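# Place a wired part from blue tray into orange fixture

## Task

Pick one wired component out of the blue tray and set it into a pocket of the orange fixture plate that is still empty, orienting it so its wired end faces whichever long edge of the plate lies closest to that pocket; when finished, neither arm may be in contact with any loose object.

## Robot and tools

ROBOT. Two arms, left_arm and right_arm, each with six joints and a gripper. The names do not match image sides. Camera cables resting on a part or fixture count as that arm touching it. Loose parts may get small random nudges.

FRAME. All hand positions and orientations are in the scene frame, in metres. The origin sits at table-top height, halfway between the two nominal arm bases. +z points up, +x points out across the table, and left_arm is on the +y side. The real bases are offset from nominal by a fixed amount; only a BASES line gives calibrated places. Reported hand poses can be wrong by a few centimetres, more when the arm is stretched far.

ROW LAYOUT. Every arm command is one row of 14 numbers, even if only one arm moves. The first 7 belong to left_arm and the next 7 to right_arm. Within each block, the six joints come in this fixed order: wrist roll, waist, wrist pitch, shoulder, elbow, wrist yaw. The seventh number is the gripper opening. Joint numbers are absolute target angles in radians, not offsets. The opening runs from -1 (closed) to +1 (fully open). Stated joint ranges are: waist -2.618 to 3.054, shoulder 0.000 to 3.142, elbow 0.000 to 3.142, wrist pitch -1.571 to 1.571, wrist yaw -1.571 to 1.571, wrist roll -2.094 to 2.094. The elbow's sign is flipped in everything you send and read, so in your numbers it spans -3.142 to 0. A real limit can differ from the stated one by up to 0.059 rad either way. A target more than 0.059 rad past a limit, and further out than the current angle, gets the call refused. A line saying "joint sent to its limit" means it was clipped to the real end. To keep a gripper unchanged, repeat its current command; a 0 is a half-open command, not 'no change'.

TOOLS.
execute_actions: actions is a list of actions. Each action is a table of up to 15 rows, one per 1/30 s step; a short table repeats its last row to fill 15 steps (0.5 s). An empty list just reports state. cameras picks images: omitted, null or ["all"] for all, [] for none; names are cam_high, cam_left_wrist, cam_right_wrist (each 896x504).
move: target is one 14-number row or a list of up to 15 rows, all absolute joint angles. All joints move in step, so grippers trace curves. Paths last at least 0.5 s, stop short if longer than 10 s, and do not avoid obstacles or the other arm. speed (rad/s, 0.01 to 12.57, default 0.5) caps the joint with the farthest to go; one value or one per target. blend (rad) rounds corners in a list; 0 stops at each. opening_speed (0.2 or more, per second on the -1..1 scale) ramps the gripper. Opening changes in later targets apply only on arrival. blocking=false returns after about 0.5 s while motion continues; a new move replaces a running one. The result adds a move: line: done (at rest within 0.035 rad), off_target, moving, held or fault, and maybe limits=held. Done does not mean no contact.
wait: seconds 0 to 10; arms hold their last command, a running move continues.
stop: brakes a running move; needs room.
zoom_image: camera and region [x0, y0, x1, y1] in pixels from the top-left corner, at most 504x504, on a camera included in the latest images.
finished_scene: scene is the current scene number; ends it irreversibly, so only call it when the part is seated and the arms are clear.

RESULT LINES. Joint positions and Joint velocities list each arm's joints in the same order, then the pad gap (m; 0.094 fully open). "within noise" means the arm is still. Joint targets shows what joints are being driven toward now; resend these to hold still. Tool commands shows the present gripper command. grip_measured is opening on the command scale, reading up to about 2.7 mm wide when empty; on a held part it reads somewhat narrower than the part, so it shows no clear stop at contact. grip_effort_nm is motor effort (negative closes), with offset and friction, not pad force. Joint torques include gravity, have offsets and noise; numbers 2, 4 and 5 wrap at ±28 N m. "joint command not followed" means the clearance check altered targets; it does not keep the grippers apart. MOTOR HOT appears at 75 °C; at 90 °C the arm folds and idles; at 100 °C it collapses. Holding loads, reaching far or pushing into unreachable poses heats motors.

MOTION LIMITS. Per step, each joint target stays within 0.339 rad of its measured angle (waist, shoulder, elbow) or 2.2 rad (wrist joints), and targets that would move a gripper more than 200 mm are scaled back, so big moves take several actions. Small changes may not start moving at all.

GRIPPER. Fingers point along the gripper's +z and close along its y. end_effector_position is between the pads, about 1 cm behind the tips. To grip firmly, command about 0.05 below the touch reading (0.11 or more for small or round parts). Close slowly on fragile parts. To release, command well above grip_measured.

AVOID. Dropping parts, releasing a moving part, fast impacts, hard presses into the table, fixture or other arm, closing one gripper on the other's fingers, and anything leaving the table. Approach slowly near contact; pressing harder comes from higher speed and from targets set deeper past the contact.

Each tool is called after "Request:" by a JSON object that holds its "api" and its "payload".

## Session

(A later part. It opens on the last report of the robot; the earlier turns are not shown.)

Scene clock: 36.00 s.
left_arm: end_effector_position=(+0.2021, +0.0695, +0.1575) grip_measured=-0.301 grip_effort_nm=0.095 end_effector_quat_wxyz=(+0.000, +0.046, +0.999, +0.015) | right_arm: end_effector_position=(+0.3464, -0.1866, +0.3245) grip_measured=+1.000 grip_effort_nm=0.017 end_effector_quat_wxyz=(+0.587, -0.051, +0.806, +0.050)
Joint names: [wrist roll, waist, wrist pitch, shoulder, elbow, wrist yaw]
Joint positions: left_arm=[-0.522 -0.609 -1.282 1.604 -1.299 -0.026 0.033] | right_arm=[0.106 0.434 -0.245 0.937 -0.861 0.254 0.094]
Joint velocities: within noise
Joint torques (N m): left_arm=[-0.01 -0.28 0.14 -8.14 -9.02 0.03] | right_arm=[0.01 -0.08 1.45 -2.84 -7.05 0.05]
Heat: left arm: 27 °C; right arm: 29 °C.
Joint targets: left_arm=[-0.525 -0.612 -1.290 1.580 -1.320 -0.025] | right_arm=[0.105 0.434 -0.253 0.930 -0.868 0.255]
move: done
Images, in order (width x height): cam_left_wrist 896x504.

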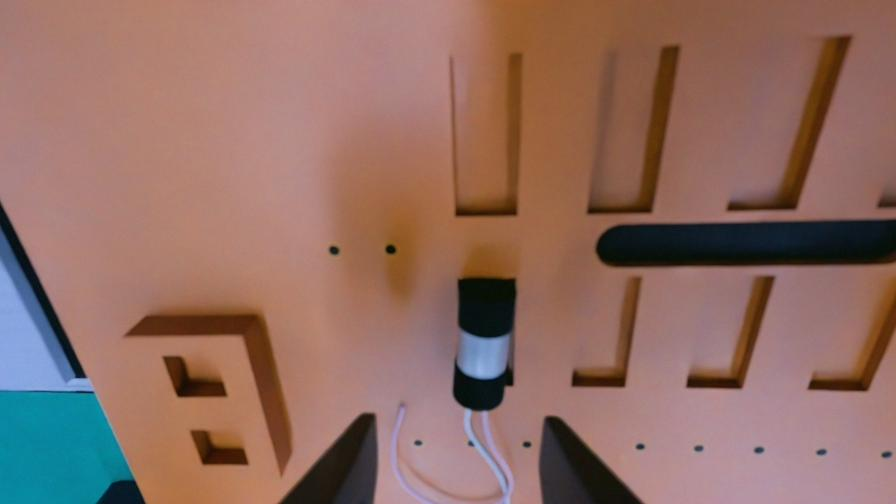

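Request:
{"api": "move", "payload": {"target": [[-0.53,-0.625,-1.285,1.645,-1.35,-0.025,-0.95,0.105,0.434,-0.253,0.93,-0.868,0.255,1],[-0.53,-0.625,-1.225,1.645,-1.285,-0.025,-0.95,0.105,0.434,-0.253,0.93,-0.868,0.255,1]], "cameras": ["cam_left_wrist"], "speed": 0.15, "opening_speed": 0.8}}

Scene clock: 37.83 s.
left_arm: end_effector_position=(+0.2089, +0.0614, +0.1496) grip_measured=-0.948 grip_effort_nm=-0.061 end_effector_quat_wxyz=(+0.007, +0.051, +0.999, +0.011) | right_arm: end_effector_position=(+0.3464, -0.1866, +0.3245) grip_measured=+1.000 grip_effort_nm=0.017 end_effector_quat_wxyz=(+0.587, -0.051, +0.806, +0.050)
Joint names: [wrist roll, waist, wrist pitch, shoulder, elbow, wrist yaw]
Joint positions: left_arm=[-0.522 -0.618 -1.237 1.631 -1.296 -0.025 0.002] | right_arm=[0.106 0.434 -0.245 0.937 -0.861 0.254 0.094]
Joint velocities: within noise
Joint torques (N m): left_arm=[-0.06 -0.65 0.45 -5.29 -6.22 0.02] | right_arm=[0.02 -0.06 1.45 -2.84 -7.05 0.05]
Heat: left arm: 27 °C; right arm: 29 °C.
Joint targets: left_arm=[-0.530 -0.625 -1.225 1.645 -1.285 -0.025] | right_arm=[0.105 0.434 -0.253 0.930 -0.868 0.255]
move: done
Images, in order (width x height): cam_left_wrist 896x504.

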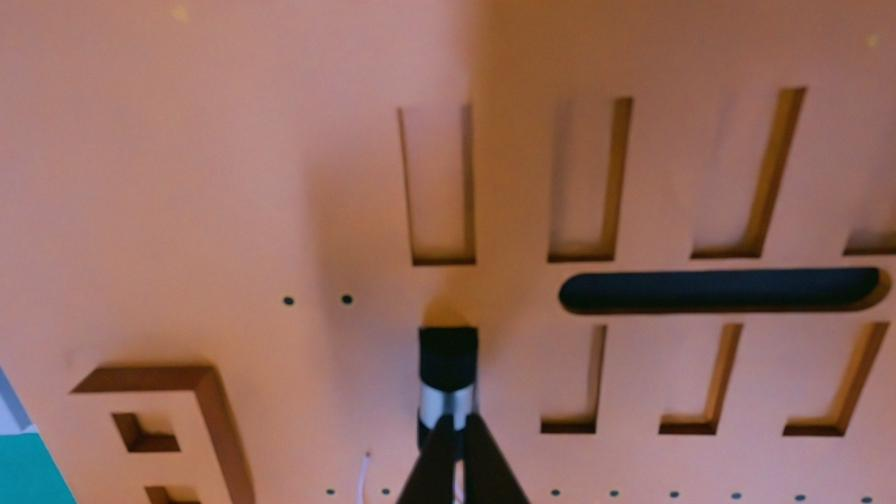

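Request:
{"api": "move", "payload": {"target": [[-0.53,-0.605,-1.21,1.645,-1.282,-0.025,-0.95,0.105,0.434,-0.253,0.93,-0.868,0.255,1],[-0.53,-0.607,-1.185,1.645,-1.23,-0.025,-0.95,0.105,0.434,-0.253,0.93,-0.868,0.255,1]], "cameras": ["cam_left_wrist"], "speed": 0.08}}

Scene clock: 39.20 s.
left_arm: end_effector_position=(+0.2096, +0.0592, +0.1431) grip_measured=-0.949 grip_effort_nm=-0.056 end_effector_quat_wxyz=(+0.007, +0.048, +0.999, +0.002) | right_arm: end_effector_position=(+0.3464, -0.1866, +0.3245) grip_measured=+1.000 grip_effort_nm=0.017 end_effector_quat_wxyz=(+0.587, -0.051, +0.806, +0.050)
Joint names: [wrist roll, waist, wrist pitch, shoulder, elbow, wrist yaw]
Joint positions: left_arm=[-0.523 -0.614 -1.201 1.631 -1.27 -0.011 0.002] | right_arm=[0.106 0.434 -0.245 0.937 -0.861 0.254 0.094]
Joint velocities: within noise
Joint torques (N m): left_arm=[-0.05 0.69 0.46 -5.27 -3.64 -0.13] | right_arm=[0.02 -0.06 1.45 -2.84 -7.05 0.05]
Heat: left arm: 27 °C; right arm: 29 °C.
Joint targets: left_arm=[-0.530 -0.607 -1.185 1.645 -1.230 -0.025] | right_arm=[0.105 0.434 -0.253 0.930 -0.868 0.255]
move: off_target (left_arm); left_arm: the elbow is farthest, 0.040 rad from its target
Images, in order (width x height): cam_left_wrist 896x504.

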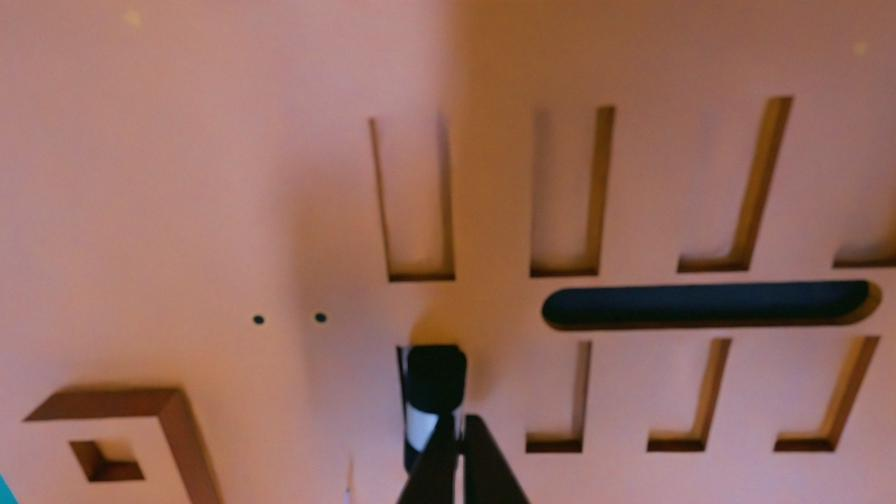

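Request:
{"api": "move", "payload": {"target": [-0.53,-0.615,-1.3,1.6,-1.37,-0.025,-0.95,0.105,0.434,-0.253,0.93,-0.868,0.255,1], "cameras": ["cam_left_wrist"], "speed": 0.2}}

Request:
{"api": "zoom_image", "payload": {"camera": "cam_left_wrist", "region": [380, 230, 640, 430]}}

Scene clock: 40.67 s.
left_arm: end_effector_position=(+0.2089, +0.0604, +0.1643) grip_measured=-0.949 grip_effort_nm=-0.051 end_effector_quat_wxyz=(+0.005, +0.048, +0.999, +0.005) | right_arm: end_effector_position=(+0.3464, -0.1866, +0.3245) grip_measured=+1.000 grip_effort_nm=0.017 end_effector_quat_wxyz=(+0.587, -0.051, +0.806, +0.050)
Joint names: [wrist roll, waist, wrist pitch, shoulder, elbow, wrist yaw]
Joint positions: left_arm=[-0.523 -0.614 -1.292 1.626 -1.349 -0.014 0.002] | right_arm=[0.106 0.434 -0.245 0.937 -0.861 0.254 0.094]
Joint velocities: within noise
Joint torques (N m): left_arm=[-0.06 -0.08 0.19 -8.5 -9.1 -0.08] | right_arm=[0.01 -0.06 1.45 -2.84 -7.05 0.05]
Heat: left arm: 27 °C; right arm: 29 °C.
Joint targets: left_arm=[-0.530 -0.615 -1.300 1.600 -1.370 -0.025] | right_arm=[0.105 0.434 -0.253 0.930 -0.868 0.255]
move: done
Images, in order (width x height): cam_left_wrist 896x504.

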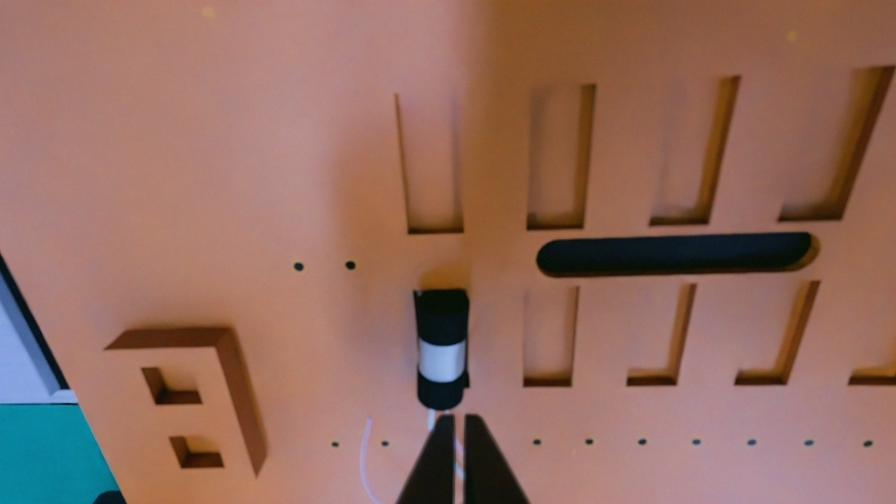

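Scaled by 1.938 from the camera's 896x504 image, which has a finer 1280x720 frame.

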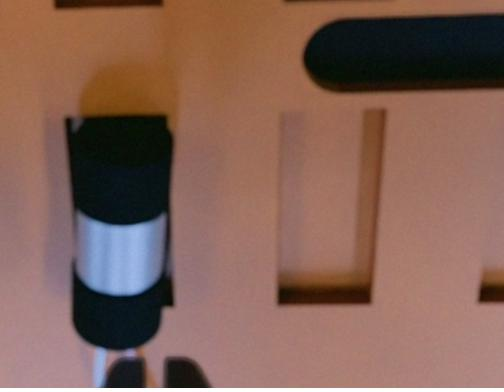

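Request:
{"api": "move", "payload": {"target": [[-0.515,-0.591,-1.285,1.64,-1.345,-0.025,-0.95,0.105,0.434,-0.253,0.93,-0.868,0.255,1],[-0.515,-0.591,-1.225,1.645,-1.285,-0.025,-0.95,0.105,0.434,-0.253,0.93,-0.868,0.255,1]], "cameras": ["cam_left_wrist"], "speed": 0.15}}

Scene clock: 42.20 s.
left_arm: end_effector_position=(+0.2114, +0.0649, +0.1501) grip_measured=-0.949 grip_effort_nm=-0.051 end_effector_quat_wxyz=(+0.004, +0.040, +0.999, +0.006) | right_arm: end_effector_position=(+0.3464, -0.1866, +0.3245) grip_measured=+1.000 grip_effort_nm=0.022 end_effector_quat_wxyz=(+0.587, -0.051, +0.806, +0.050)
Joint names: [wrist roll, waist, wrist pitch, shoulder, elbow, wrist yaw]
Joint positions: left_arm=[-0.522 -0.596 -1.237 1.629 -1.296 -0.015 0.002] | right_arm=[0.106 0.434 -0.245 0.937 -0.861 0.254 0.094]
Joint velocities: within noise
Joint torques (N m): left_arm=[0.09 0.55 0.4 -5.16 -6.13 -0.08] | right_arm=[0.02 -0.06 1.45 -2.82 -7.05 0.05]
Heat: left arm: 27 °C; right arm: 29 °C.
Joint targets: left_arm=[-0.515 -0.591 -1.225 1.645 -1.285 -0.025] | right_arm=[0.105 0.434 -0.253 0.930 -0.868 0.255]
move: done
Images, in order (width x height): cam_left_wrist 896x504.

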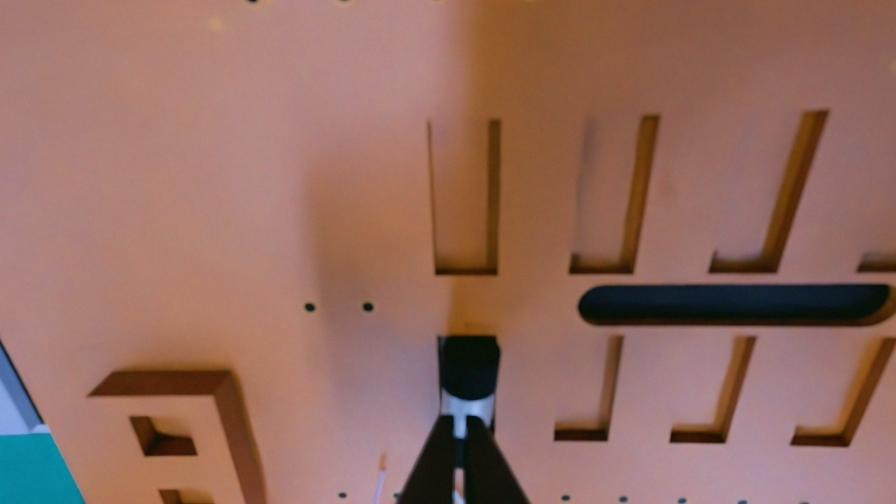

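Request:
{"api": "move", "payload": {"target": [[-0.518,-0.606,-1.215,1.645,-1.275,-0.025,-0.95,0.105,0.434,-0.253,0.93,-0.868,0.255,1],[-0.518,-0.603,-1.185,1.645,-1.225,-0.025,-0.95,0.105,0.434,-0.253,0.93,-0.868,0.255,1]], "cameras": ["cam_left_wrist"], "speed": 0.08}}

Scene clock: 43.43 s.
left_arm: end_effector_position=(+0.2101, +0.0651, +0.1435) grip_measured=-0.949 grip_effort_nm=-0.061 end_effector_quat_wxyz=(+0.004, +0.041, +0.999, +0.006) | right_arm: end_effector_position=(+0.3464, -0.1866, +0.3245) grip_measured=+1.000 grip_effort_nm=0.022 end_effector_quat_wxyz=(+0.587, -0.051, +0.806, +0.050)
Joint names: [wrist roll, waist, wrist pitch, shoulder, elbow, wrist yaw]
Joint positions: left_arm=[-0.522 -0.599 -1.211 1.627 -1.268 -0.015 0.002] | right_arm=[0.106 0.434 -0.245 0.937 -0.861 0.254 0.094]
Joint velocities: within noise
Joint torques (N m): left_arm=[0.06 -0.38 0.59 -4.98 -3.45 -0.07] | right_arm=[0.02 -0.06 1.45 -2.84 -7.06 0.05]
Heat: left arm: 27 °C; right arm: 29 °C.
Joint targets: left_arm=[-0.518 -0.603 -1.185 1.645 -1.225 -0.025] | right_arm=[0.105 0.434 -0.253 0.930 -0.868 0.255]
move: off_target (left_arm); left_arm: the elbow is farthest, 0.043 rad from its target
Images, in order (width x height): cam_left_wrist 896x504.

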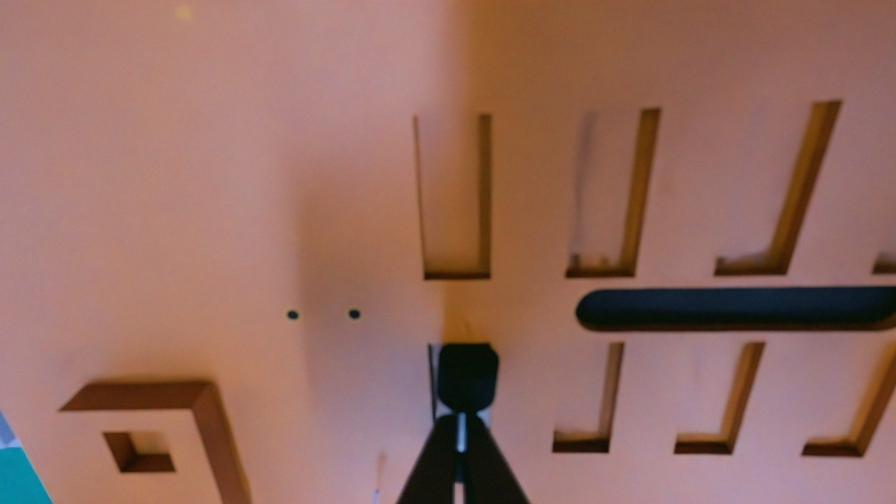

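Request:
{"api": "move", "payload": {"target": [[-0.518,-0.603,-1.29,1.61,-1.37,-0.02,-0.95,0.105,0.434,-0.253,0.93,-0.868,0.255,1],[-0.56,-0.65,-1.35,1.4,-1.2,-0.02,-0.95,0.105,0.434,-0.253,0.93,-0.868,0.255,1]], "cameras": ["cam_left_wrist"], "speed": 0.3}}

Request:
{"api": "zoom_image", "payload": {"camera": "cam_left_wrist", "region": [380, 30, 680, 240]}}

Scene clock: 45.30 s.
left_arm: end_effector_position=(+0.1641, +0.0839, +0.1795) grip_measured=-0.949 grip_effort_nm=-0.046 end_effector_quat_wxyz=(+0.013, +0.049, +0.999, +0.000) | right_arm: end_effector_position=(+0.3464, -0.1866, +0.3245) grip_measured=+1.000 grip_effort_nm=0.017 end_effector_quat_wxyz=(+0.587, -0.051, +0.806, +0.050)
Joint names: [wrist roll, waist, wrist pitch, shoulder, elbow, wrist yaw]
Joint positions: left_arm=[-0.551 -0.643 -1.344 1.418 -1.213 -0.015 0.002] | right_arm=[0.106 0.434 -0.245 0.937 -0.861 0.254 0.094]
Joint velocities: within noise
Joint torques (N m): left_arm=[-0.1 -0.65 0.27 -6.02 -6.05 -0.03] | right_arm=[0.01 -0.06 1.45 -2.85 -7.05 0.05]
Heat: left arm: 27 °C; right arm: 29 °C.
Joint targets: left_arm=[-0.560 -0.650 -1.350 1.400 -1.200 -0.020] | right_arm=[0.105 0.434 -0.253 0.930 -0.868 0.255]
move: done
Images, in order (width x height): cam_left_wrist 896x504.

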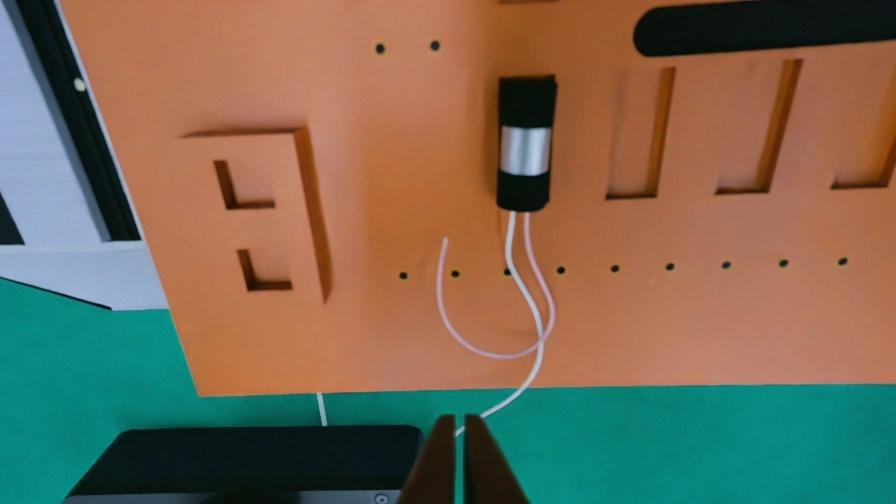

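Scaled by 1.680 from the camera's 896x504 image, which has a finer 1280x720 frame.

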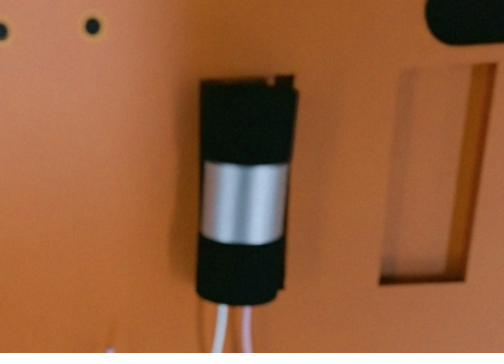

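Request:
{"api": "move", "payload": {"target": [-0.5,-0.6,-0.9,0.9,-0.65,-0.02,-0.95,0.105,0.434,-0.253,0.93,-0.868,0.255,1], "cameras": ["cam_left_wrist","cam_high"], "speed": 0.6}}

Request:
{"api": "zoom_image", "payload": {"camera": "cam_left_wrist", "region": [350, 250, 650, 450]}}

Scene clock: 47.47 s.
left_arm: end_effector_position=(+0.1482, +0.1041, +0.1411) grip_measured=-0.949 grip_effort_nm=-0.037 end_effector_quat_wxyz=(+0.184, +0.050, +0.975, -0.110) | right_arm: end_effector_position=(+0.3464, -0.1866, +0.3245) grip_measured=+1.000 grip_effort_nm=0.017 end_effector_quat_wxyz=(+0.587, -0.051, +0.806, +0.050)
Joint names: [wrist roll, waist, wrist pitch, shoulder, elbow, wrist yaw]
Joint positions: left_arm=[-0.51 -0.609 -0.905 0.901 -0.667 -0.011 0.002] | right_arm=[0.106 0.434 -0.245 0.937 -0.861 0.254 0.094]
Joint velocities: within noise
Joint torques (N m): left_arm=[0.12 0.92 1.24 -0.84 -6.61 -0.06] | right_arm=[0.01 -0.08 1.45 -2.84 -7.05 0.05]
Heat: left arm: 27 °C; right arm: 29 °C.
Joint targets: left_arm=[-0.500 -0.600 -0.900 0.900 -0.650 -0.020] | right_arm=[0.105 0.434 -0.253 0.930 -0.868 0.255]
move: done
Images, in order (width x height): cam_high 896x504, cam_left_wrist 896x504.

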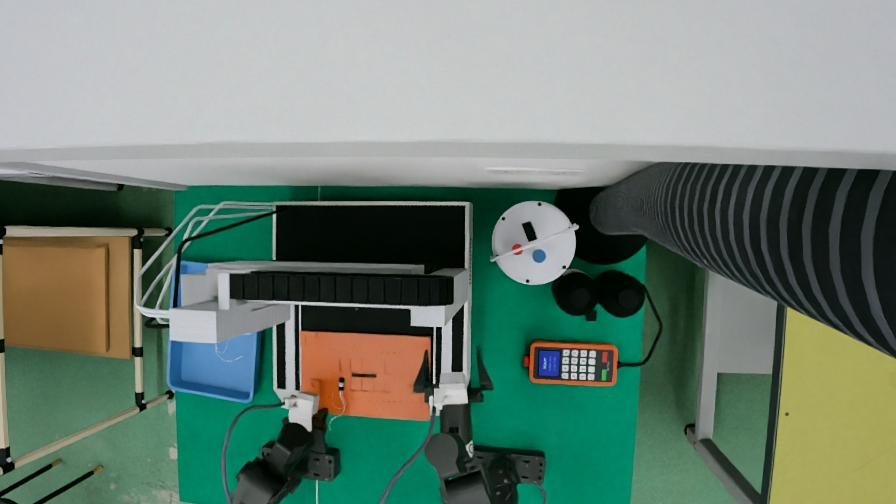

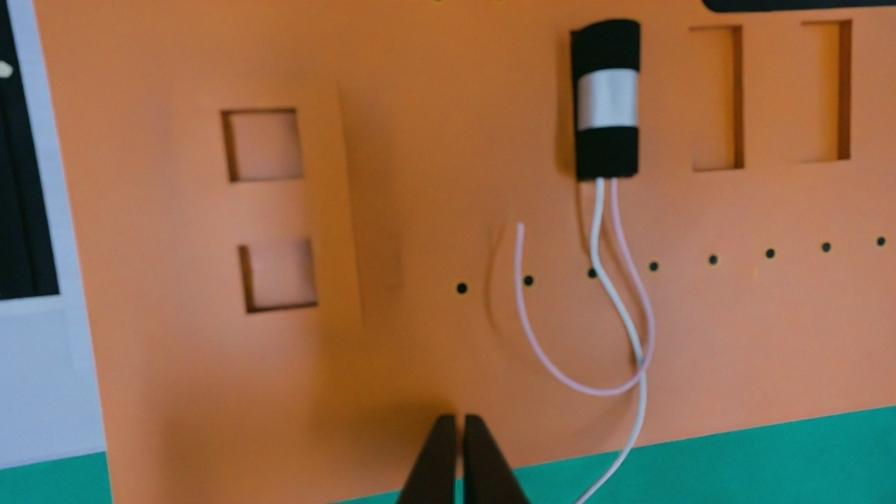

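Scaled by 1.680 from the camera's 896x504 image, which has a finer 1280x720 frame.

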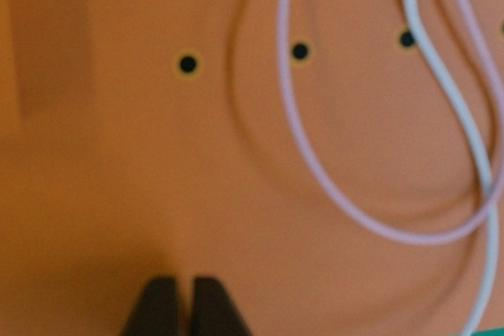

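Request:
{"api": "finished_scene", "payload": {"scene": 2}}

The scene is finished: the task was done.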